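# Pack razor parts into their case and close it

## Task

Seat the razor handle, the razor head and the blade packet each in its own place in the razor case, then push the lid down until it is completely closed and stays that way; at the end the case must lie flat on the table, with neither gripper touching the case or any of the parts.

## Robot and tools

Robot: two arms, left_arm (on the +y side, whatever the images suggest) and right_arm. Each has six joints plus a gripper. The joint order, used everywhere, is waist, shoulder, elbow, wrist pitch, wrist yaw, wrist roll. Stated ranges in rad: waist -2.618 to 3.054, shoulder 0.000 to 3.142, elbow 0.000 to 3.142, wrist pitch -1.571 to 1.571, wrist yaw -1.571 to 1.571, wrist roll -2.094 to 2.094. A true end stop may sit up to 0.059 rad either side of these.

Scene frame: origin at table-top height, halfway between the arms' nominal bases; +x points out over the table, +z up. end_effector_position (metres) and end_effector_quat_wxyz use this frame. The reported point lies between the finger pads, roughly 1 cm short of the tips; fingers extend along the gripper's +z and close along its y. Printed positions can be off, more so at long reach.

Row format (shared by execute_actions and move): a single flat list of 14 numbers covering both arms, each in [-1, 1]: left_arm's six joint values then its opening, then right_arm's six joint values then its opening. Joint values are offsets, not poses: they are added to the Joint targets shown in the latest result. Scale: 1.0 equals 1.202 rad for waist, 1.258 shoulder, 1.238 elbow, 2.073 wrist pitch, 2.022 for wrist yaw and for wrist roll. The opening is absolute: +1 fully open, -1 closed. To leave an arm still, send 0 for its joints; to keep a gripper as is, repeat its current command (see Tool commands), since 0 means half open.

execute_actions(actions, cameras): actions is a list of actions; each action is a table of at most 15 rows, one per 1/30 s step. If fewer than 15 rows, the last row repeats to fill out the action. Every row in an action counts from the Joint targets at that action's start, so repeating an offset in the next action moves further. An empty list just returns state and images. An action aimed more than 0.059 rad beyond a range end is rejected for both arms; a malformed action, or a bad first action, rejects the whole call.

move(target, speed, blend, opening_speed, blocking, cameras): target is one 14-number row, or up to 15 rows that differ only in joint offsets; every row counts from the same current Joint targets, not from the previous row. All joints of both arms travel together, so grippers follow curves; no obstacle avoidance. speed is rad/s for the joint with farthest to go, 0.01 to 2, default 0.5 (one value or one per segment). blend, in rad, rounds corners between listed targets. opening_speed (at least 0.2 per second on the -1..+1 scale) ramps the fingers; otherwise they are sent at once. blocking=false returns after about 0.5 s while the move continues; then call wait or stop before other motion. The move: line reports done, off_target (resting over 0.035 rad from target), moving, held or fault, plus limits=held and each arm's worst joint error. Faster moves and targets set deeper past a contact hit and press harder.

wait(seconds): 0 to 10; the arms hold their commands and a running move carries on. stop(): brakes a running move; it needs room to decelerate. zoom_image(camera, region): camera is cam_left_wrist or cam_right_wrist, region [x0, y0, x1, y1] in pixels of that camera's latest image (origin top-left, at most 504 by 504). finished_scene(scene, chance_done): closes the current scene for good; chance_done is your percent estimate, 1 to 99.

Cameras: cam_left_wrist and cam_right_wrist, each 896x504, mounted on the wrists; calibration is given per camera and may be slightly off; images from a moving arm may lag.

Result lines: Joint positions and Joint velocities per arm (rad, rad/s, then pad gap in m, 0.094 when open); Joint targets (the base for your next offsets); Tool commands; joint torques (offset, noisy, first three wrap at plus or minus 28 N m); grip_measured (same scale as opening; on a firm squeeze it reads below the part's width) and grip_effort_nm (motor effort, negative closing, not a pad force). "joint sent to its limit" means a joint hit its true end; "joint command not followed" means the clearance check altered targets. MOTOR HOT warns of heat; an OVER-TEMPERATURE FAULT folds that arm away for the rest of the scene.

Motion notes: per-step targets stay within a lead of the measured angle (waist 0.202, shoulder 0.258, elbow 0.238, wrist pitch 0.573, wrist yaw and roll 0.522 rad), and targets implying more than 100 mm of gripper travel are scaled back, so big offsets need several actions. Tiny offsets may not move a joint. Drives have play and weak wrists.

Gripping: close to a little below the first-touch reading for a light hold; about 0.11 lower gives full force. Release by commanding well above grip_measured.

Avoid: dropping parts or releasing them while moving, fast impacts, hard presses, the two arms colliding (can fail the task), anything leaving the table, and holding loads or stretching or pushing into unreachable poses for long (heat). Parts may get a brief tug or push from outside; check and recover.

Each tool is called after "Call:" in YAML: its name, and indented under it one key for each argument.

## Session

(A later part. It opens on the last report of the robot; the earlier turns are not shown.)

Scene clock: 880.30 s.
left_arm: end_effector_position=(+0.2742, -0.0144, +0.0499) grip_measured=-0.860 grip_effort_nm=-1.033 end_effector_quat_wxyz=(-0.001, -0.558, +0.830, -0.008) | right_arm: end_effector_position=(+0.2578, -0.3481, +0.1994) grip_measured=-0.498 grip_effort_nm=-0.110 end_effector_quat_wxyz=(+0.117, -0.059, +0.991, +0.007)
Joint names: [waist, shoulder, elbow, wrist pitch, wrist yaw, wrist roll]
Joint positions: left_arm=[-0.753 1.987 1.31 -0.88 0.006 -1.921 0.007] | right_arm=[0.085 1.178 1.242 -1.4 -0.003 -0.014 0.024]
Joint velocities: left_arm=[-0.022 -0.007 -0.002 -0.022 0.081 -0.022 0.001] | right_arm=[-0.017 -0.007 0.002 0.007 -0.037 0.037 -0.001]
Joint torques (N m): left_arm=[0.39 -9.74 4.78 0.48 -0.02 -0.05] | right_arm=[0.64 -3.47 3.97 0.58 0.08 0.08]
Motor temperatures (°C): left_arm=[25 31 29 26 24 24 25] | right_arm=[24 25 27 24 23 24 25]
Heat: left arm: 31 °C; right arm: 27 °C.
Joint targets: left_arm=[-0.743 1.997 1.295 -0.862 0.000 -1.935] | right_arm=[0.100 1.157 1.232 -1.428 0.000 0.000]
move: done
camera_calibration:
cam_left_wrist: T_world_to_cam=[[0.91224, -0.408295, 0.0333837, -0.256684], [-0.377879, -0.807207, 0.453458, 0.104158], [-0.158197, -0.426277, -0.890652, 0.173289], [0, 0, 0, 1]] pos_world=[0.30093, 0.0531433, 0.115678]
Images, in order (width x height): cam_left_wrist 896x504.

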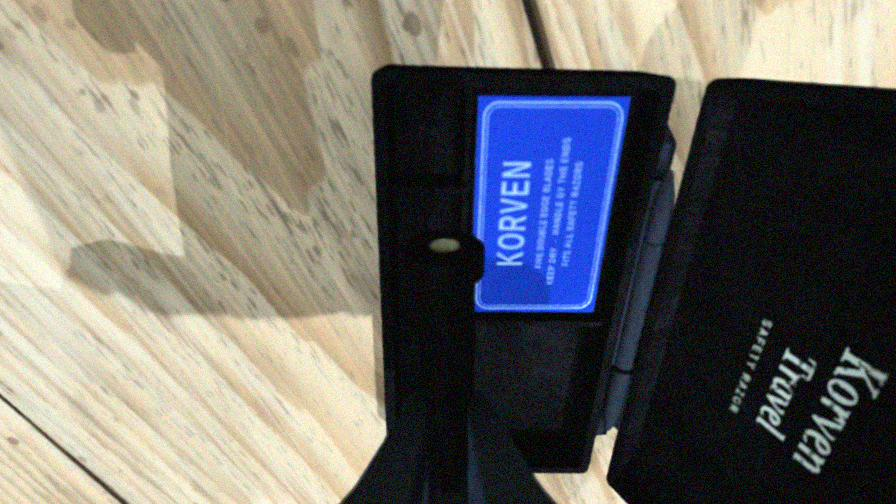

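Call:
move:
  target: [0,0.0231,-0.038,0.0362,0,0,-0.88,0,0,0,0,0,0,-0.5]
  cameras: ["cam_left_wrist"]
  speed: 0.1

Call:
zoom_image:
  camera: "cam_left_wrist"
  region: [300, 50, 654, 404]

Scene clock: 901.33 s.
left_arm: end_effector_position=(+0.2729, -0.0131, +0.0305) grip_measured=-0.860 grip_effort_nm=-1.028 end_effector_quat_wxyz=(-0.001, -0.558, +0.830, -0.009) | right_arm: end_effector_position=(+0.2578, -0.3481, +0.1994) grip_measured=-0.498 grip_effort_nm=-0.110 end_effector_quat_wxyz=(+0.117, -0.059, +0.991, +0.007)
Joint names: [waist, shoulder, elbow, wrist pitch, wrist yaw, wrist roll]
Joint positions: left_arm=[-0.753 2.013 1.263 -0.804 0.006 -1.923 0.007] | right_arm=[0.085 1.178 1.242 -1.4 -0.003 -0.014 0.024]
Joint velocities: left_arm=[-0.002 0.012 -0.012 -0.095 0.007 -0.037 0] | right_arm=[-0.017 0.007 -0.002 -0.007 -0.022 -0.007 0]
Joint torques (N m): left_arm=[0.34 -9.66 4.45 0.51 -0.01 -0.07] | right_arm=[0.62 -3.47 4 0.59 0.07 0.07]
Motor temperatures (°C): left_arm=[25 31 29 26 24 24 25] | right_arm=[24 25 27 24 23 24 25]
Heat: left arm: 31 °C; right arm: 27 °C.
Joint targets: left_arm=[-0.743 2.026 1.247 -0.787 0.000 -1.935] | right_arm=[0.100 1.157 1.232 -1.428 0.000 0.000]
move: done
camera_calibration:
cam_left_wrist: T_world_to_cam=[[0.912827, -0.406859, 0.0348246, -0.254497], [-0.377146, -0.807313, 0.45388, 0.113212], [-0.156551, -0.427448, -0.890382, 0.155856], [0, 0, 0, 1]] pos_world=[0.299409, 0.0544738, 0.0962496]
Images, in order (width x height): cam_left_wrist 896x504.

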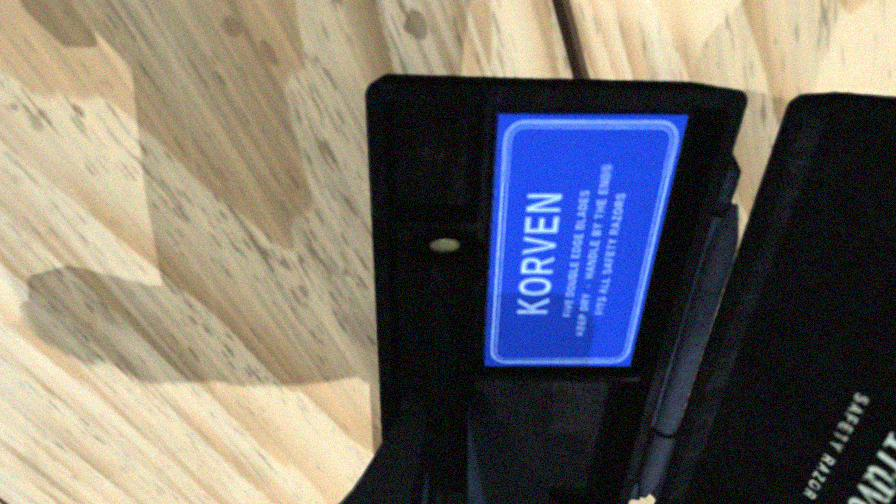

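Scaled by 1.424 from the camera's 896x504 image, which has a finer 1280x720 frame.

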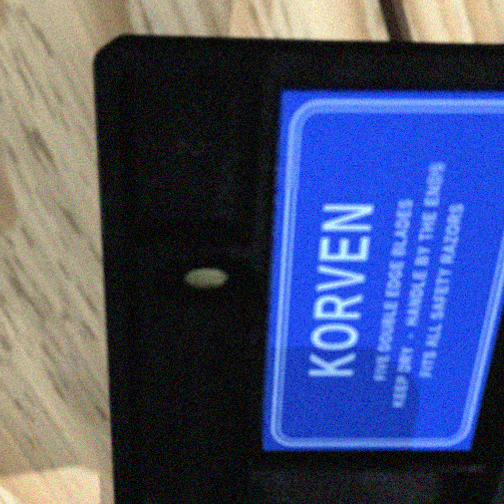

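Call:
move:
  target: [0,0,-0.0115,0.0066,0,0,-0.88,0,0,0,0,0,0,-0.5]
  cameras: ["cam_left_wrist"]
  speed: 0.05

Call:
zoom_image:
  camera: "cam_left_wrist"
  region: [350, 50, 550, 250]

Call:
zoom_image:
  camera: "cam_left_wrist"
  region: [350, 240, 550, 440]

Scene clock: 914.03 s.
left_arm: end_effector_position=(+0.2722, -0.0125, +0.0282) grip_measured=-0.860 grip_effort_nm=-1.038 end_effector_quat_wxyz=(-0.001, -0.558, +0.830, -0.009) | right_arm: end_effector_position=(+0.2578, -0.3481, +0.1994) grip_measured=-0.498 grip_effort_nm=-0.110 end_effector_quat_wxyz=(+0.117, -0.059, +0.991, +0.007)
Joint names: [waist, shoulder, elbow, wrist pitch, wrist yaw, wrist roll]
Joint positions: left_arm=[-0.753 2.013 1.252 -0.792 0.006 -1.923 0.007] | right_arm=[0.085 1.178 1.242 -1.4 -0.003 -0.014 0.024]
Joint velocities: left_arm=[0.002 0.007 -0.002 -0.051 -0.007 -0.007 -0.001] | right_arm=[-0.017 0.017 -0.002 0.037 -0.022 0.022 0]
Joint torques (N m): left_arm=[0.4 -9.61 4.11 0.51 -0.03 -0.05] | right_arm=[0.64 -3.43 3.99 0.59 0.08 0.07]
Motor temperatures (°C): left_arm=[25 30 28 26 24 24 26] | right_arm=[24 25 27 24 23 24 25]
Heat: left arm: 30 °C; right arm: 27 °C.
Joint targets: left_arm=[-0.743 2.026 1.233 -0.773 0.000 -1.935] | right_arm=[0.100 1.157 1.232 -1.428 0.000 0.000]
move: done
camera_calibration:
cam_left_wrist: T_world_to_cam=[[0.912786, -0.406823, 0.0362807, -0.25354], [-0.377662, -0.806844, 0.454284, 0.114666], [-0.15554, -0.428366, -0.890118, 0.153633], [0, 0, 0, 1]] pos_world=[0.298629, 0.0551823, 0.0938591]
Images, in order (width x height): cam_left_wrist 896x504.

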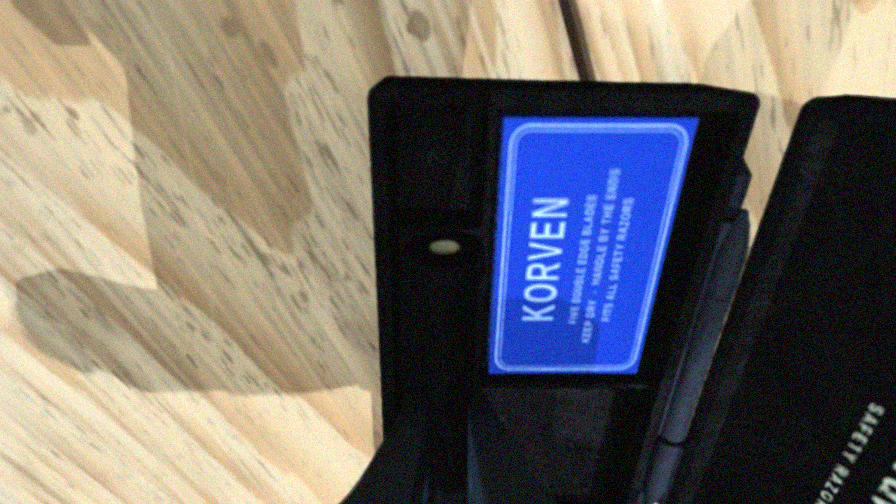

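Scaled by 2.520 from the camera's 896x504 image, which has a finer 1280x720 frame.

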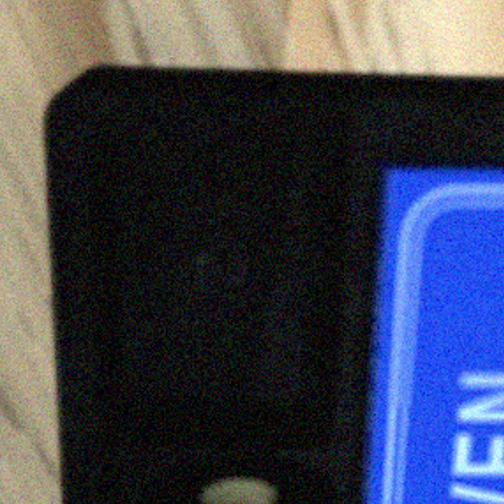

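Scaled by 2.520 from the camera's 896x504 image, which has a finer 1280x720 frame.

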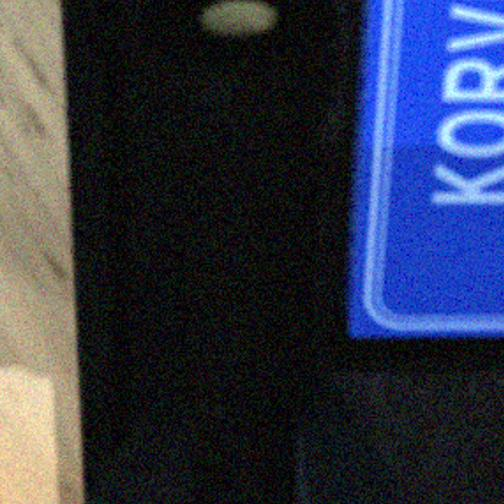

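Call:
move:
  target: [0,0,-0.0125,0.0066,0,0,-0.88,0,0,0,0,0,0,-0.5]
  cameras: ["cam_left_wrist"]
  speed: 0.05

Call:
zoom_image:
  camera: "cam_left_wrist"
  region: [350, 80, 550, 280]

Scene clock: 928.97 s.
left_arm: end_effector_position=(+0.2716, -0.0123, +0.0265) grip_measured=-0.860 grip_effort_nm=-1.038 end_effector_quat_wxyz=(+0.000, -0.558, +0.830, -0.010) | right_arm: end_effector_position=(+0.2578, -0.3481, +0.1994) grip_measured=-0.498 grip_effort_nm=-0.105 end_effector_quat_wxyz=(+0.117, -0.059, +0.991, +0.007)
Joint names: [waist, shoulder, elbow, wrist pitch, wrist yaw, wrist roll]
Joint positions: left_arm=[-0.754 2.013 1.244 -0.783 0.004 -1.923 0.007] | right_arm=[0.085 1.178 1.242 -1.4 -0.003 -0.014 0.024]
Joint velocities: left_arm=[-0.007 -0.002 0.002 0.037 -0.051 -0.051 -0.001] | right_arm=[-0.012 0.007 0.002 -0.022 0.066 0.007 -0.001]
Joint torques (N m): left_arm=[0.36 -9.52 3.54 0.53 -0.02 -0.01] | right_arm=[0.68 -3.45 3.96 0.58 0.08 0.08]
Motor temperatures (°C): left_arm=[25 30 28 26 24 24 26] | right_arm=[24 25 27 24 23 24 25]
Heat: left arm: 30 °C; right arm: 27 °C.
Joint targets: left_arm=[-0.743 2.026 1.218 -0.759 0.000 -1.935] | right_arm=[0.100 1.157 1.232 -1.428 0.000 0.000]
move: done
camera_calibration:
cam_left_wrist: T_world_to_cam=[[0.912092, -0.4082, 0.0382161, -0.252717], [-0.379859, -0.806321, 0.453381, 0.115974], [-0.154256, -0.428042, -0.890497, 0.151799], [0, 0, 0, 1]] pos_world=[0.297971, 0.0553294, 0.0922541]
Images, in order (width x height): cam_left_wrist 896x504.

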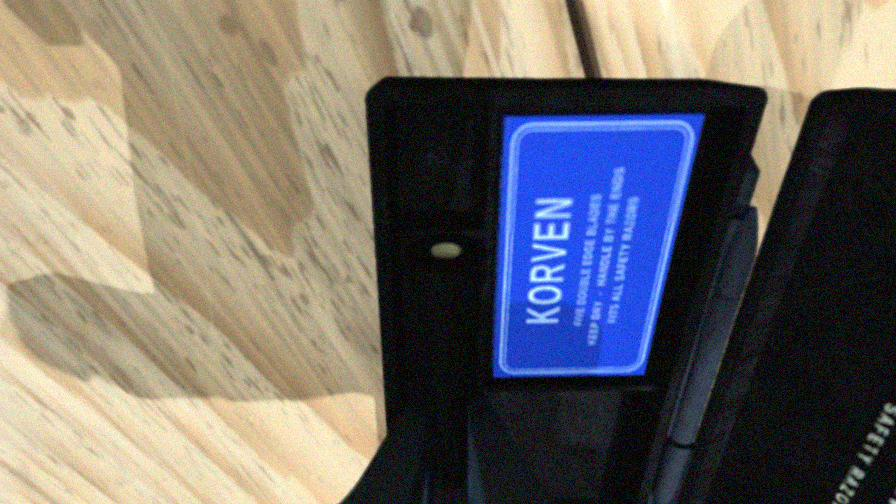

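Scaled by 2.520 from the camera's 896x504 image, which has a finer 1280x720 frame.

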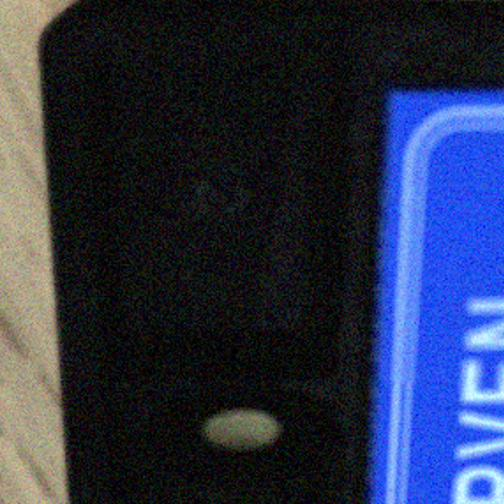

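Call:
move:
  target: [0,0,0.006,-0.003,0,0,-0.74,0,0,0,0,0,0,-0.5]
  cameras: ["cam_left_wrist"]
  opening_speed: 0.3

Call:
zoom_image:
  camera: "cam_left_wrist"
  region: [350, 80, 650, 380]

Scene clock: 947.17 s.
left_arm: end_effector_position=(+0.2717, -0.0128, +0.0265) grip_measured=-0.742 grip_effort_nm=0.081 end_effector_quat_wxyz=(+0.000, -0.558, +0.830, -0.011) | right_arm: end_effector_position=(+0.2578, -0.3481, +0.1994) grip_measured=-0.498 grip_effort_nm=-0.110 end_effector_quat_wxyz=(+0.117, -0.059, +0.991, +0.007)
Joint names: [waist, shoulder, elbow, wrist pitch, wrist yaw, wrist roll]
Joint positions: left_arm=[-0.754 2.013 1.244 -0.781 0.006 -1.923 0.012] | right_arm=[0.085 1.178 1.242 -1.4 -0.003 -0.014 0.024]
Joint velocities: left_arm=[-0.002 0.002 -0.012 0.037 0.007 0.037 -0.001] | right_arm=[-0.022 0.002 0.002 -0.037 -0.007 -0.022 0.001]
Joint torques (N m): left_arm=[0.4 -9.62 4.14 0.48 -0.01 -0.02] | right_arm=[0.65 -3.47 3.99 0.58 0.07 0.06]
Motor temperatures (°C): left_arm=[25 30 28 26 24 24 26] | right_arm=[24 25 27 24 23 24 25]
Heat: left arm: 30 °C; right arm: 27 °C.
Joint targets: left_arm=[-0.743 2.026 1.225 -0.766 0.000 -1.935] | right_arm=[0.100 1.157 1.232 -1.428 0.000 0.000]
move: done
camera_calibration:
cam_left_wrist: T_world_to_cam=[[0.912076, -0.408144, 0.0391925, -0.253015], [-0.37993, -0.805325, 0.455089, 0.115624], [-0.154179, -0.429966, -0.889583, 0.151556], [0, 0, 0, 1]] pos_world=[0.298064, 0.055012, 0.0921188]
Images, in order (width x height): cam_left_wrist 896x504.

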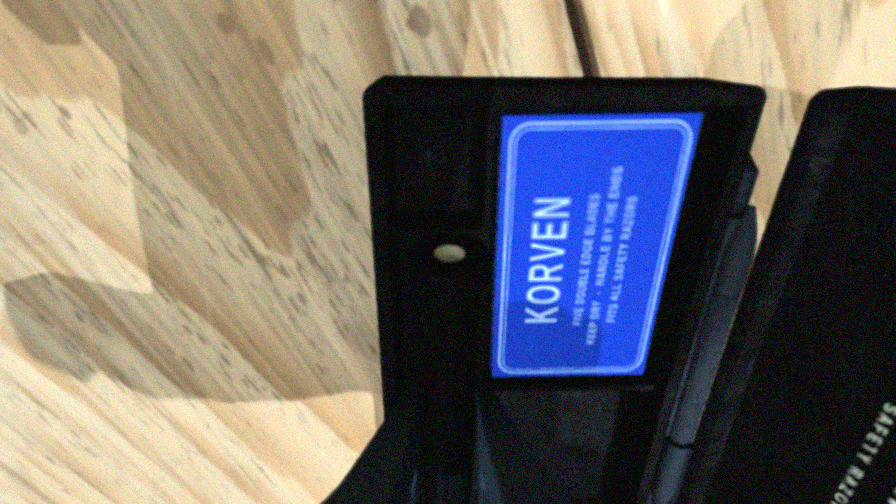

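Scaled by 1.680 from the camera's 896x504 image, which has a finer 1280x720 frame.

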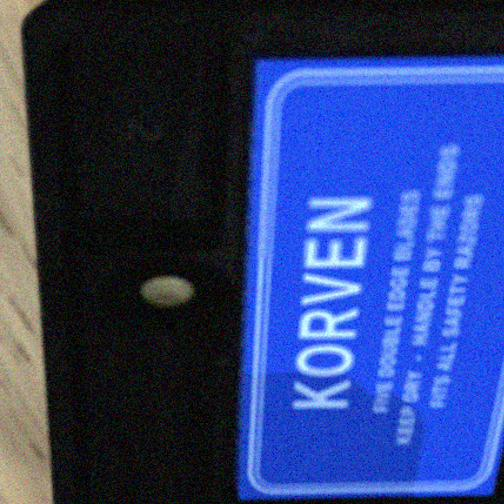

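Call:
move:
  target:
    - [0,0,0.08,0,0,0,-0.6,0,0,0,0,0,0,-0.5]
    - [0,-0.1,0.22,-0.16,0,0,-0.6,0,0,0,0,0,0,-0.5]
  cameras: ["cam_left_wrist"]
  speed: [0.15,0.4]
  opening_speed: 0.4

Call:
zoom_image:
  camera: "cam_left_wrist"
  region: [350, 50, 650, 350]

Scene clock: 958.53 s.
left_arm: end_effector_position=(+0.2791, -0.0196, +0.1059) grip_measured=-0.601 grip_effort_nm=0.066 end_effector_quat_wxyz=(+0.001, -0.563, +0.826, -0.016) | right_arm: end_effector_position=(+0.2578, -0.3481, +0.1994) grip_measured=-0.498 grip_effort_nm=-0.120 end_effector_quat_wxyz=(+0.117, -0.059, +0.991, +0.007)
Joint names: [waist, shoulder, elbow, wrist pitch, wrist yaw, wrist roll]
Joint positions: left_arm=[-0.754 1.928 1.462 -1.073 0.006 -1.935 0.019] | right_arm=[0.085 1.178 1.242 -1.4 -0.003 -0.014 0.024]
Joint velocities: left_arm=[0.012 0.007 -0.002 0.007 -0.095 0.022 -0.001] | right_arm=[0.012 -0.017 -0.007 -0.022 -0.081 0.007 0]
Joint torques (N m): left_arm=[0.42 -12.68 9.26 0.07 -0.04 -0.05] | right_arm=[0.64 -3.41 3.95 0.58 0.09 0.07]
Motor temperatures (°C): left_arm=[25 31 28 26 24 24 25] | right_arm=[24 25 27 24 23 24 25]
Heat: left arm: 31 °C; right arm: 27 °C.
Joint targets: left_arm=[-0.743 1.900 1.498 -1.097 0.000 -1.935] | right_arm=[0.100 1.157 1.232 -1.428 0.000 0.000]
move: done
camera_calibration:
cam_left_wrist: T_world_to_cam=[[0.916673, -0.396599, 0.0491923, -0.267841], [-0.373544, -0.806555, 0.458185, 0.0747378], [-0.142039, -0.438381, -0.887495, 0.216581], [0, 0, 0, 1]] pos_world=[0.304204, 0.0489998, 0.171146]
Images, in order (width x height): cam_left_wrist 896x504.

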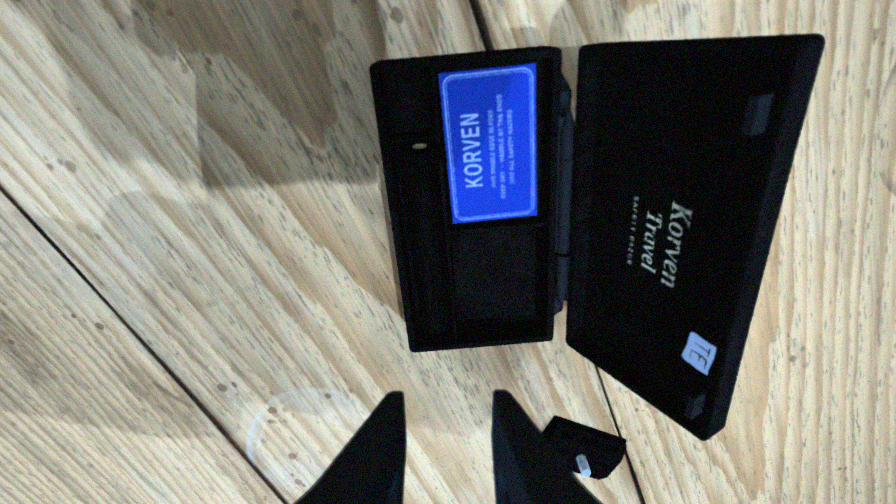

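Scaled by 1.680 from the camera's 896x504 image, which has a finer 1280x720 frame.

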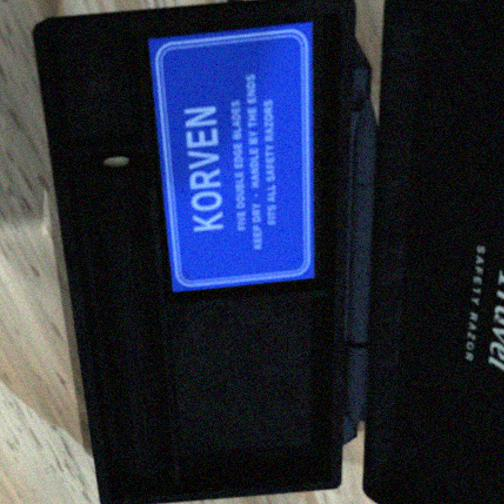

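Call:
zoom_image:
  camera: "cam_left_wrist"
  region: [360, 60, 480, 180]

Call:
zoom_image:
  camera: "cam_left_wrist"
  region: [370, 180, 550, 360]

Scaled by 4.200 from the camera's 896x504 image, which has a finer 1280x720 frame.

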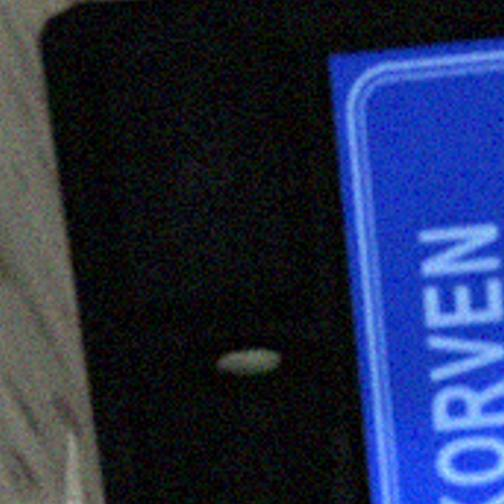

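Scaled by 2.800 from the camera's 896x504 image, which has a finer 1280x720 frame.

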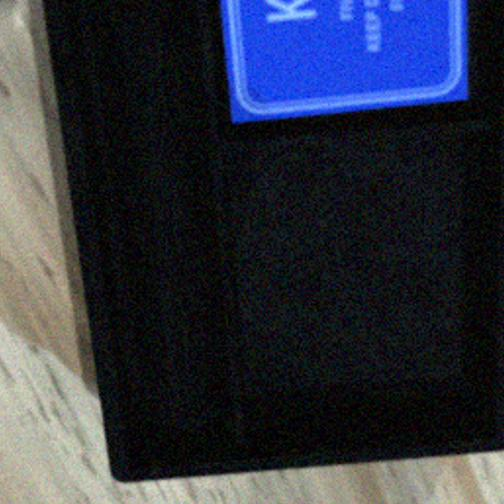

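Call:
move:
  target:
    - [0,-0.1,0.1,-0.05,0,0,-0.6,0,0,0,0,0,0,-0.5]
    - [0.868,-0.556,-0.24,-0.2,0,0.957,-0.6,0,0,0,0,0,0,-0.5]
  cameras: []
  speed: 0.9
  blend: 0.1

Scene clock: 974.93 s.
left_arm: end_effector_position=(+0.1917, +0.2874, +0.2226) grip_measured=-0.601 grip_effort_nm=0.061 end_effector_quat_wxyz=(+0.036, -0.164, +0.986, +0.004) | right_arm: end_effector_position=(+0.2578, -0.3481, +0.1994) grip_measured=-0.498 grip_effort_nm=-0.115 end_effector_quat_wxyz=(+0.117, -0.059, +0.991, +0.007)
Joint names: [waist, shoulder, elbow, wrist pitch, wrist yaw, wrist roll]
Joint positions: left_arm=[0.302 1.221 1.217 -1.493 0.004 -0.013 0.019] | right_arm=[0.085 1.178 1.242 -1.4 -0.003 -0.014 0.024]
Joint velocities: left_arm=[-0.007 -0.007 -0.017 -0.037 -0.007 0.037 -0.001] | right_arm=[0.002 -0.002 -0.007 -0.037 0.095 -0.051 0]
Joint torques (N m): left_arm=[0.23 -4.9 4.83 0.19 -0.03 0.13] | right_arm=[0.64 -3.47 4 0.58 0.08 0.08]
Motor temperatures (°C): left_arm=[25 32 30 26 24 24 25] | right_arm=[24 25 27 24 23 24 25]
Heat: left arm: 32 °C; right arm: 27 °C.
Joint targets: left_arm=[0.300 1.201 1.200 -1.512 0.000 0.000] | right_arm=[0.100 1.157 1.232 -1.428 0.000 0.000]
move: done; blend cut to 0.0629 rad at target 1
No camera images: "cameras" was empty.

Call:
move:
  target: [0,0,0,0,0,0,-0.6,0.473,0.555,0.257,0.117,0,0.748,-0.5]
  cameras: ["cam_right_wrist"]
  speed: 0.8

Scene clock: 990.07 s.
left_arm: end_effector_position=(+0.1917, +0.2874, +0.2226) grip_measured=-0.601 grip_effort_nm=0.056 end_effector_quat_wxyz=(+0.036, -0.164, +0.986, +0.004) | right_arm: end_effector_position=(+0.3056, -0.1493, +0.0999) grip_measured=-0.498 grip_effort_nm=-0.115 end_effector_quat_wxyz=(-0.004, +0.390, +0.921, +0.005)
Joint names: [waist, shoulder, elbow, wrist pitch, wrist yaw, wrist roll]
Joint positions: left_arm=[0.302 1.221 1.217 -1.493 0.004 -0.013 0.019] | right_arm=[0.674 1.853 1.506 -1.219 -0.012 1.494 0.024]
Joint velocities: left_arm=[0.017 -0.012 0.007 0.007 0.095 -0.022 -0.001] | right_arm=[-0.007 0.002 -0.007 0.022 0.037 -0.007 -0.002]
Joint torques (N m): left_arm=[0.2 -4.88 4.82 0.21 -0.02 0.09] | right_arm=[0.08 -7.64 8.87 0.76 0.05 0.09]
Motor temperatures (°C): left_arm=[25 30 29 26 24 24 25] | right_arm=[24 25 27 24 23 24 25]
Heat: left arm: 30 °C; right arm: 27 °C.
Joint targets: left_arm=[0.300 1.201 1.200 -1.512 0.000 0.000] | right_arm=[0.668 1.855 1.550 -1.185 0.000 1.512]
move: off_target (right_arm); right_arm: the elbow is farthest, 0.045 rad from its target
camera_calibration:
cam_right_wrist: T_world_to_cam=[[-0.724553, -0.689077, -0.0139957, 0.121089], [-0.625394, 0.648786, 0.433543, 0.284148], [-0.289664, 0.322878, -0.901024, 0.317639], [0, 0, 0, 1]] pos_world=[0.357448, -0.20347, 0.164704]
Images, in order (width x height): cam_right_wrist 896x504.

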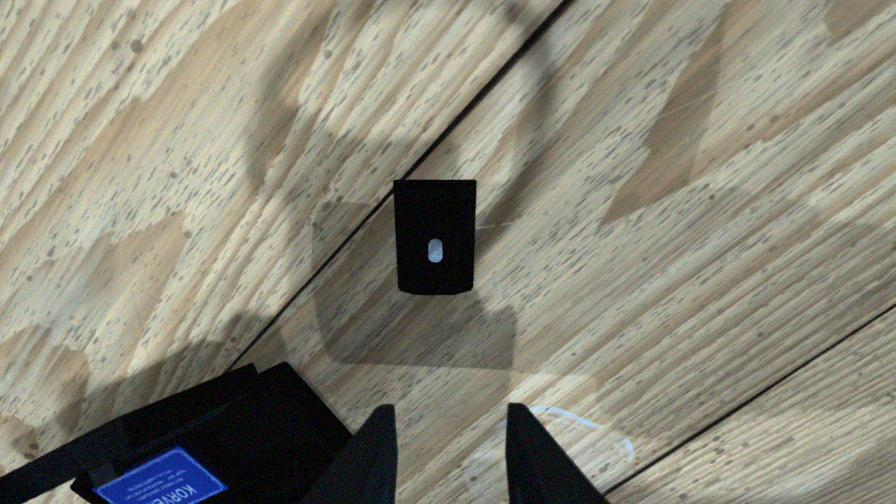

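Call:
move:
  target: [0,0,0,0,0,0,-0.6,-0.0108,0.0517,-0.1502,0.0989,0,0,-0.5]
  cameras: ["cam_right_wrist"]
  speed: 0.3

Scene clock: 1013.60 s.
left_arm: end_effector_position=(+0.1917, +0.2874, +0.2226) grip_measured=-0.601 grip_effort_nm=0.061 end_effector_quat_wxyz=(+0.036, -0.164, +0.986, +0.004) | right_arm: end_effector_position=(+0.3122, -0.1459, +0.0463) grip_measured=-0.498 grip_effort_nm=-0.105 end_effector_quat_wxyz=(-0.003, +0.393, +0.920, +0.007)
Joint names: [waist, shoulder, elbow, wrist pitch, wrist yaw, wrist roll]
Joint positions: left_arm=[0.302 1.221 1.217 -1.493 0.004 -0.013 0.019] | right_arm=[0.669 1.916 1.372 -1.017 -0.012 1.495 0.024]
Joint velocities: left_arm=[0.012 0.012 0.007 -0.051 0.037 0.022 -0.001] | right_arm=[0.002 0.012 -0.007 -0.022 0.007 0.022 -0.001]
Joint torques (N m): left_arm=[0.18 -4.98 4.89 0.2 -0.01 0.09] | right_arm=[-0.5 -7.82 3.88 0.79 0.05 0.07]
Motor temperatures (°C): left_arm=[25 29 28 26 24 24 24] | right_arm=[24 26 29 24 23 24 25]
Heat: left arm: 29 °C; right arm: 29 °C.
Joint targets: left_arm=[0.300 1.201 1.200 -1.512 0.000 0.000] | right_arm=[0.655 1.920 1.364 -0.980 0.000 1.512]
move: off_target (right_arm); right_arm: the wrist pitch is farthest, 0.037 rad from its target
camera_calibration:
cam_right_wrist: T_world_to_cam=[[-0.728687, -0.684552, -0.0200993, 0.129676], [-0.623448, 0.650925, 0.433139, 0.309016], [-0.283423, 0.328154, -0.901103, 0.269064], [0, 0, 0, 1]] pos_world=[0.363408, -0.200671, 0.111213]
Images, in order (width x height): cam_right_wrist 896x504.

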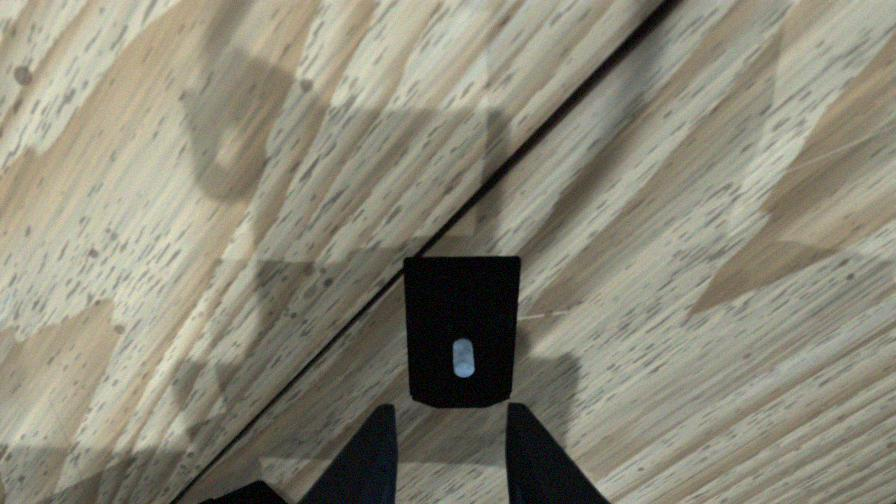

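Call:
move:
  target: [0,0,0,0,0,0,-0.6,0,0.023,-0.0565,0.0458,0,0,-0.5]
  cameras: ["cam_right_wrist"]
  speed: 0.12

Scene clock: 1026.10 s.
left_arm: end_effector_position=(+0.1916, +0.2877, +0.2226) grip_measured=-0.601 grip_effort_nm=0.056 end_effector_quat_wxyz=(+0.036, -0.164, +0.986, +0.004) | right_arm: end_effector_position=(+0.3109, -0.1470, +0.0219) grip_measured=-0.498 grip_effort_nm=-0.105 end_effector_quat_wxyz=(-0.003, +0.393, +0.920, +0.008)
Joint names: [waist, shoulder, elbow, wrist pitch, wrist yaw, wrist roll]
Joint positions: left_arm=[0.302 1.221 1.217 -1.493 0.002 -0.013 0.019] | right_arm=[0.669 1.941 1.303 -0.922 -0.012 1.495 0.024]
Joint velocities: left_arm=[0.007 -0.007 0.002 -0.081 0.022 -0.022 -0.001] | right_arm=[0.007 -0.002 -0.002 0.051 -0.007 -0.022 0]
Joint torques (N m): left_arm=[0.24 -4.88 4.9 0.22 0.01 0.1] | right_arm=[-0.51 -7.58 3.64 0.75 0.04 0.08]
Motor temperatures (°C): left_arm=[25 29 28 26 24 24 24] | right_arm=[24 27 28 24 23 24 25]
Heat: left arm: 29 °C; right arm: 28 °C.
Joint targets: left_arm=[0.300 1.201 1.200 -1.512 0.000 0.000] | right_arm=[0.655 1.949 1.294 -0.886 0.000 1.512]
move: off_target (right_arm); right_arm: the wrist pitch is farthest, 0.037 rad from its target
camera_calibration:
cam_right_wrist: T_world_to_cam=[[-0.728662, -0.684532, -0.0216296, 0.127565], [-0.623961, 0.650503, 0.433034, 0.319582], [-0.282356, 0.329032, -0.901118, 0.246836], [0, 0, 0, 1]] pos_world=[0.362054, -0.201784, 0.0867976]
Images, in order (width x height): cam_right_wrist 896x504.

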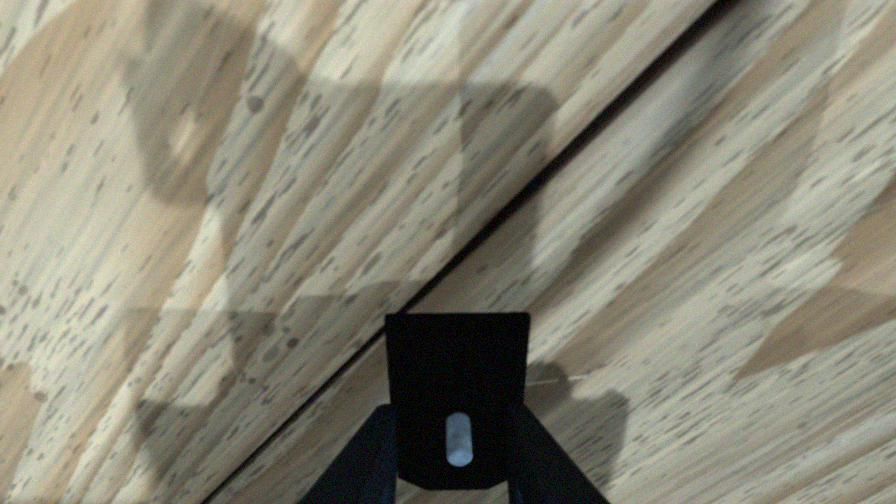

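Call:
move:
  target: [0,0,0,0,0,0,-0.6,0,0,0,0,0,0,-1]
  opening_speed: 0.5
  cameras: ["cam_right_wrist"]

Scene clock: 1066.23 s.
left_arm: end_effector_position=(+0.1916, +0.2877, +0.2226) grip_measured=-0.601 grip_effort_nm=0.061 end_effector_quat_wxyz=(+0.036, -0.164, +0.986, +0.004) | right_arm: end_effector_position=(+0.3109, -0.1470, +0.0219) grip_measured=-0.966 grip_effort_nm=-0.965 end_effector_quat_wxyz=(-0.003, +0.393, +0.920, +0.008)
Joint names: [waist, shoulder, elbow, wrist pitch, wrist yaw, wrist roll]
Joint positions: left_arm=[0.302 1.221 1.217 -1.493 0.002 -0.013 0.019] | right_arm=[0.669 1.941 1.303 -0.922 -0.012 1.495 0.002]
Joint velocities: left_arm=[-0.012 -0.007 0.007 0.022 0.022 0.037 -0.001] | right_arm=[0.022 -0.017 -0.012 -0.11 -0.007 0.051 0]
Joint torques (N m): left_arm=[0.34 -4.9 4.86 0.21 -0.05 0.1] | right_arm=[-0.51 -7.6 3.62 0.78 0.04 0.09]
Motor temperatures (°C): left_arm=[25 29 28 26 24 24 24] | right_arm=[24 29 27 24 23 24 25]
Heat: left arm: 29 °C; right arm: 29 °C.
Joint targets: left_arm=[0.300 1.201 1.200 -1.512 0.000 0.000] | right_arm=[0.655 1.949 1.294 -0.886 0.000 1.512]
move: off_target (right_arm); right_arm: the wrist pitch is farthest, 0.036 rad from its target
camera_calibration:
cam_right_wrist: T_world_to_cam=[[-0.728662, -0.684532, -0.0216296, 0.127565], [-0.623961, 0.650503, 0.433034, 0.319582], [-0.282356, 0.329032, -0.901118, 0.246836], [0, 0, 0, 1]] pos_world=[0.362054, -0.201784, 0.0867976]
Images, in order (width x height): cam_right_wrist 896x504.

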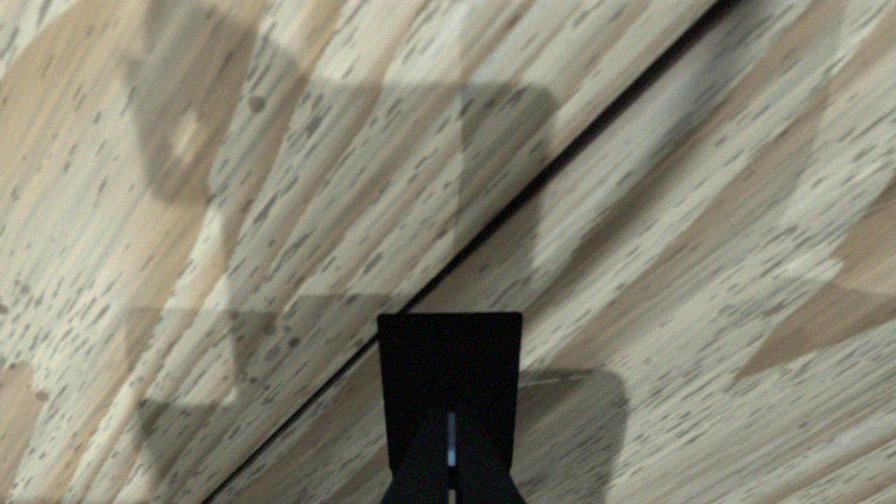

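Call:
move:
  target:
    - [0,0,0,0,0,0,-0.6,0,0,0.242,-0.145,0,0,-1]
    - [0,0,0,0,0,0,-0.6,0.154,0.213,0.636,-0.26,0,-0.931,-1]
  speed: [0.4,0.7]
  blend: 0.05
  cameras: ["cam_right_wrist"]

Scene clock: 1092.47 s.
left_arm: end_effector_position=(+0.1916, +0.2877, +0.2226) grip_measured=-0.601 grip_effort_nm=0.061 end_effector_quat_wxyz=(+0.036, -0.164, +0.986, +0.004) | right_arm: end_effector_position=(+0.3225, -0.0484, +0.1039) grip_measured=-0.970 grip_effort_nm=-1.028 end_effector_quat_wxyz=(+0.001, -0.567, +0.824, +0.001)
Joint names: [waist, shoulder, elbow, wrist pitch, wrist yaw, wrist roll]
Joint positions: left_arm=[0.302 1.221 1.217 -1.493 0.002 -0.013 0.019] | right_arm=[0.835 2.204 2.035 -1.399 -0.001 -0.352 0.001]
Joint velocities: left_arm=[0.002 -0.002 -0.007 0.066 0.007 0.007 0] | right_arm=[-0.002 0.002 0.012 0.007 -0.037 0.007 0]
Joint torques (N m): left_arm=[0.28 -4.92 4.81 0.19 -0.04 0.11] | right_arm=[0.55 -9.77 9.06 0.15 0.06 -0.17]
Motor temperatures (°C): left_arm=[25 29 28 25 24 24 24] | right_arm=[24 30 28 24 23 24 27]
Heat: left arm: 29 °C; right arm: 30 °C.
Joint targets: left_arm=[0.300 1.201 1.200 -1.512 0.000 0.000] | right_arm=[0.840 2.217 2.082 -1.425 0.000 -0.370]
move: off_target (right_arm); right_arm: the elbow is farthest, 0.047 rad from its target
camera_calibration:
cam_right_wrist: T_world_to_cam=[[0.930575, -0.365974, -0.00964273, -0.315695], [-0.328292, -0.845836, 0.420459, 0.0607387], [-0.162033, -0.388103, -0.90726, 0.218647], [0, 0, 0, 1]] pos_world=[0.349146, 0.0206965, 0.169788]
Images, in order (width x height): cam_right_wrist 896x504.

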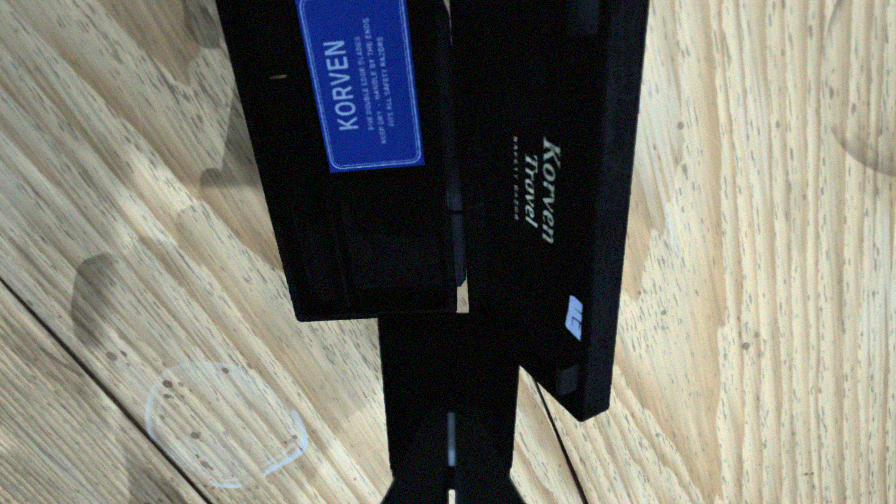

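Call:
zoom_image:
  camera: "cam_right_wrist"
  region: [180, 0, 500, 340]

Scaled by 1.482 from the camera's 896x504 image, which has a finer 1280x720 frame.

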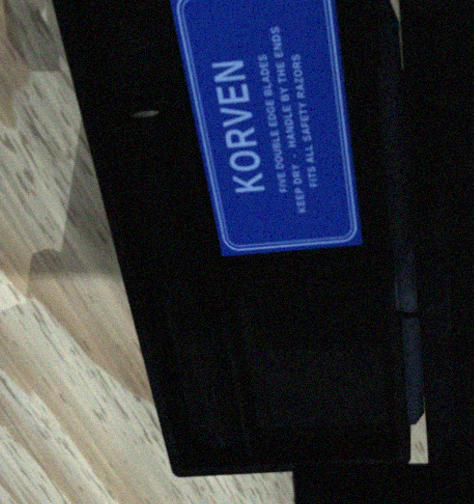

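Call:
move:
  target: [0,0,0,0,0,0,-0.6,0.037,-0.0156,-0.21,0.115,0,-0.01,-1]
  speed: 0.4
  cameras: ["cam_right_wrist"]

Call:
zoom_image:
  camera: "cam_right_wrist"
  region: [200, 100, 620, 504]

Scene clock: 1122.87 s.
left_arm: end_effector_position=(+0.1916, +0.2877, +0.2226) grip_measured=-0.601 grip_effort_nm=0.061 end_effector_quat_wxyz=(+0.036, -0.164, +0.986, +0.004) | right_arm: end_effector_position=(+0.3028, -0.0451, +0.0523) grip_measured=-0.970 grip_effort_nm=-1.028 end_effector_quat_wxyz=(-0.015, -0.592, +0.805, -0.004)
Joint names: [waist, shoulder, elbow, wrist pitch, wrist yaw, wrist roll]
Joint positions: left_arm=[0.302 1.221 1.217 -1.493 0.002 -0.013 0.019] | right_arm=[0.876 2.204 1.829 -1.227 0 -0.373 0.001]
Joint velocities: left_arm=[-0.007 -0.022 -0.022 0.037 -0.037 -0.037 -0.001] | right_arm=[0.007 -0.022 -0.002 -0.037 -0.022 -0.007 0]
Joint torques (N m): left_arm=[0.16 -4.86 4.85 0.21 -0.03 0.1] | right_arm=[0.54 -11.23 4.01 0.71 0.06 -0.12]
Motor temperatures (°C): left_arm=[25 28 28 25 24 24 24] | right_arm=[24 30 29 24 23 24 27]
Heat: left arm: 28 °C; right arm: 30 °C.
Joint targets: left_arm=[0.300 1.201 1.200 -1.512 0.000 0.000] | right_arm=[0.885 2.197 1.822 -1.186 0.000 -0.390]
move: off_target (right_arm); right_arm: the wrist pitch is farthest, 0.040 rad from its target
camera_calibration:
cam_right_wrist: T_world_to_cam=[[0.951449, -0.307147, -0.0201506, -0.299744], [-0.265828, -0.852929, 0.449274, 0.0580268], [-0.15518, -0.422104, -0.893167, 0.165576], [0, 0, 0, 1]] pos_world=[0.32631, 0.0273178, 0.115777]
Images, in order (width x height): cam_right_wrist 896x504.

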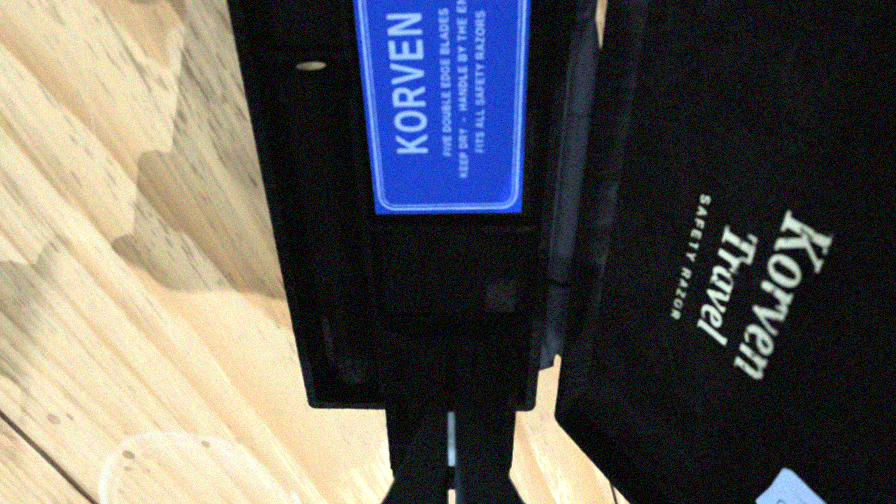

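Scaled by 1.200 from the camera's 896x504 image, which has a finer 1280x720 frame.

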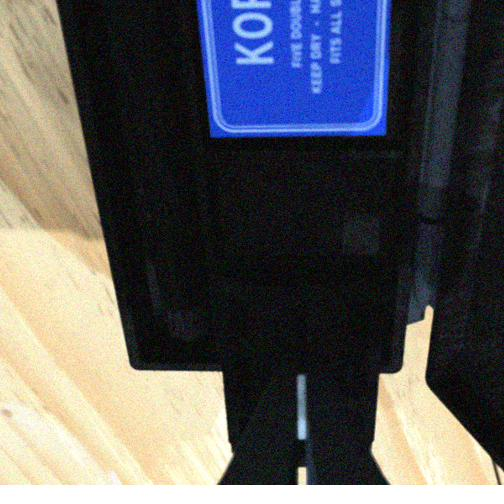

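Call:
move:
  target: [0,0,0,0,0,0,-0.6,0.006,0.003,-0.017,0.027,0,0,-1]
  speed: 0.2
  cameras: ["cam_right_wrist"]

Call:
zoom_image:
  camera: "cam_right_wrist"
  region: [260, 180, 600, 504]

Scene clock: 1137.27 s.
left_arm: end_effector_position=(+0.1916, +0.2877, +0.2226) grip_measured=-0.601 grip_effort_nm=0.061 end_effector_quat_wxyz=(+0.036, -0.164, +0.986, +0.004) | right_arm: end_effector_position=(+0.3079, -0.0388, +0.0475) grip_measured=-0.970 grip_effort_nm=-1.023 end_effector_quat_wxyz=(+0.002, -0.592, +0.806, +0.000)
Joint names: [waist, shoulder, elbow, wrist pitch, wrist yaw, wrist roll]
Joint positions: left_arm=[0.302 1.221 1.217 -1.493 0.002 -0.013 0.019] | right_arm=[0.876 2.204 1.811 -1.173 0 -0.373 0.001]
Joint velocities: left_arm=[-0.002 -0.002 0.002 -0.022 -0.051 -0.007 0] | right_arm=[-0.002 -0.012 -0.007 -0.139 -0.007 -0.007 0]
Joint torques (N m): left_arm=[0.38 -4.81 4.82 0.21 -0.01 0.11] | right_arm=[0.73 -10.95 3.85 0.93 0.05 -0.13]
Motor temperatures (°C): left_arm=[25 28 28 25 24 24 24] | right_arm=[24 30 28 24 23 24 27]
Heat: left arm: 28 °C; right arm: 30 °C.
Joint targets: left_arm=[0.300 1.201 1.200 -1.512 0.000 0.000] | right_arm=[0.892 2.201 1.801 -1.130 0.000 -0.390]
move: off_target (right_arm); right_arm: the wrist pitch is farthest, 0.043 rad from its target
camera_calibration:
cam_right_wrist: T_world_to_cam=[[0.951755, -0.306765, -0.00760454, -0.303394], [-0.275415, -0.864892, 0.419653, 0.070784], [-0.135312, -0.397312, -0.907653, 0.160348], [0, 0, 0, 1]] pos_world=[0.329949, 0.0318581, 0.113529]
Images, in order (width x height): cam_right_wrist 896x504.

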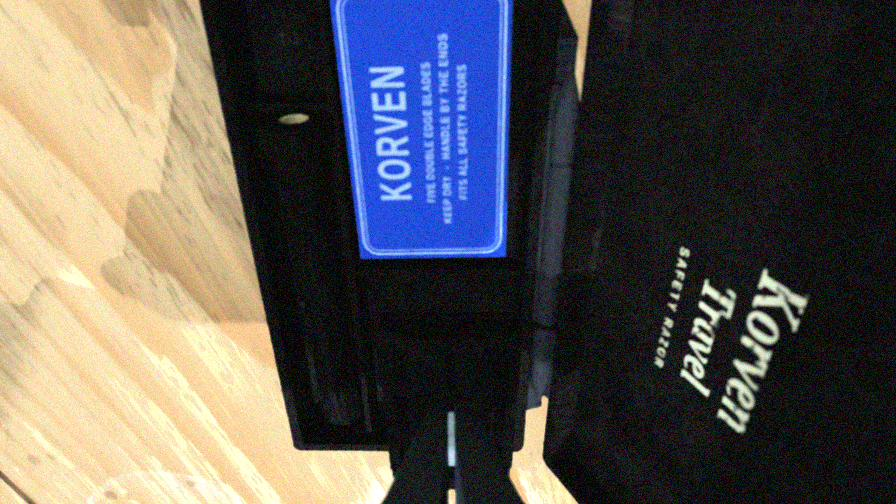

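Scaled by 1.482 from the camera's 896x504 image, which has a finer 1280x720 frame.

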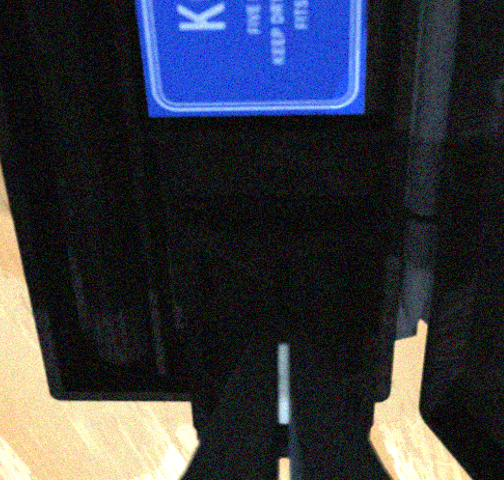

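Call:
move:
  target: [0,0,0,0,0,0,-0.6,0.007,0.0015,-0.02,0.013,0,0,-1]
  speed: 0.2
  cameras: ["cam_right_wrist"]

Call:
zoom_image:
  camera: "cam_right_wrist"
  region: [260, 180, 600, 504]

Scene clock: 1154.47 s.
left_arm: end_effector_position=(+0.1916, +0.2877, +0.2226) grip_measured=-0.601 grip_effort_nm=0.056 end_effector_quat_wxyz=(+0.036, -0.164, +0.986, +0.004) | right_arm: end_effector_position=(+0.3038, -0.0365, +0.0411) grip_measured=-0.970 grip_effort_nm=-1.033 end_effector_quat_wxyz=(+0.003, -0.597, +0.802, +0.001)
Joint names: [waist, shoulder, elbow, wrist pitch, wrist yaw, wrist roll]
Joint positions: left_arm=[0.302 1.221 1.217 -1.493 0.002 -0.013 0.019] | right_arm=[0.887 2.204 1.785 -1.146 0 -0.373 0.001]
Joint velocities: left_arm=[-0.012 0.007 -0.002 -0.007 -0.022 0.051 0] | right_arm=[0.002 -0.012 0.012 0.066 0.037 -0.022 0.001]
Joint torques (N m): left_arm=[0.2 -4.75 4.89 0.23 -0.03 0.1] | right_arm=[0.55 -10.78 3.89 0.92 0.06 -0.12]
Motor temperatures (°C): left_arm=[25 28 28 25 24 24 24] | right_arm=[24 31 28 24 23 24 28]
Heat: left arm: 28 °C; right arm: 31 °C.
Joint targets: left_arm=[0.300 1.201 1.200 -1.512 0.000 0.000] | right_arm=[0.900 2.203 1.776 -1.103 0.000 -0.390]
move: off_target (right_arm); right_arm: the wrist pitch is farthest, 0.043 rad from its target
camera_calibration:
cam_right_wrist: T_world_to_cam=[[0.955001, -0.296519, -0.00705874, -0.299542], [-0.266509, -0.868305, 0.418353, 0.0715879], [-0.130179, -0.397646, -0.908257, 0.153274], [0, 0, 0, 1]] pos_world=[0.325094, 0.0342893, 0.107149]
Images, in order (width x height): cam_right_wrist 896x504.

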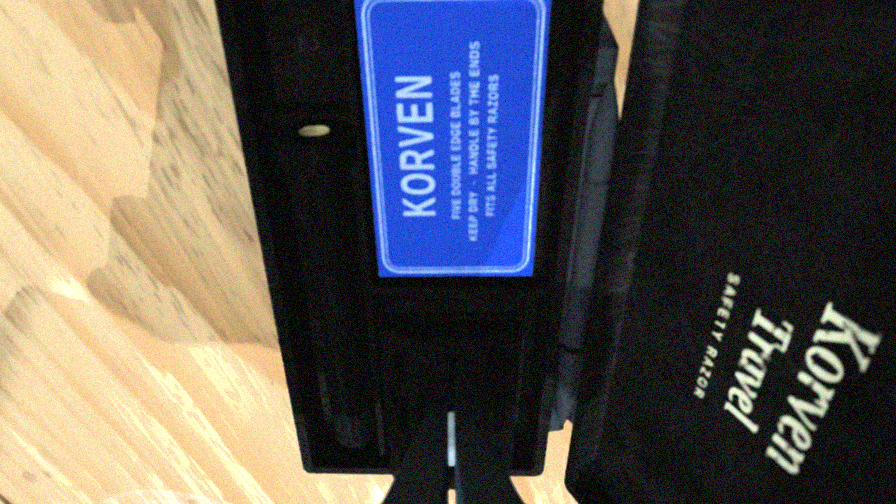

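Scaled by 1.482 from the camera's 896x504 image, which has a finer 1280x720 frame.

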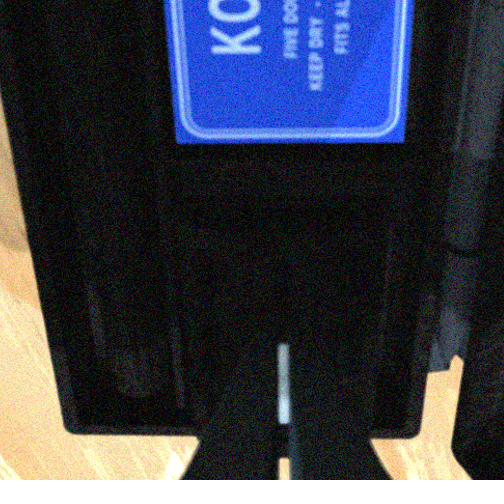

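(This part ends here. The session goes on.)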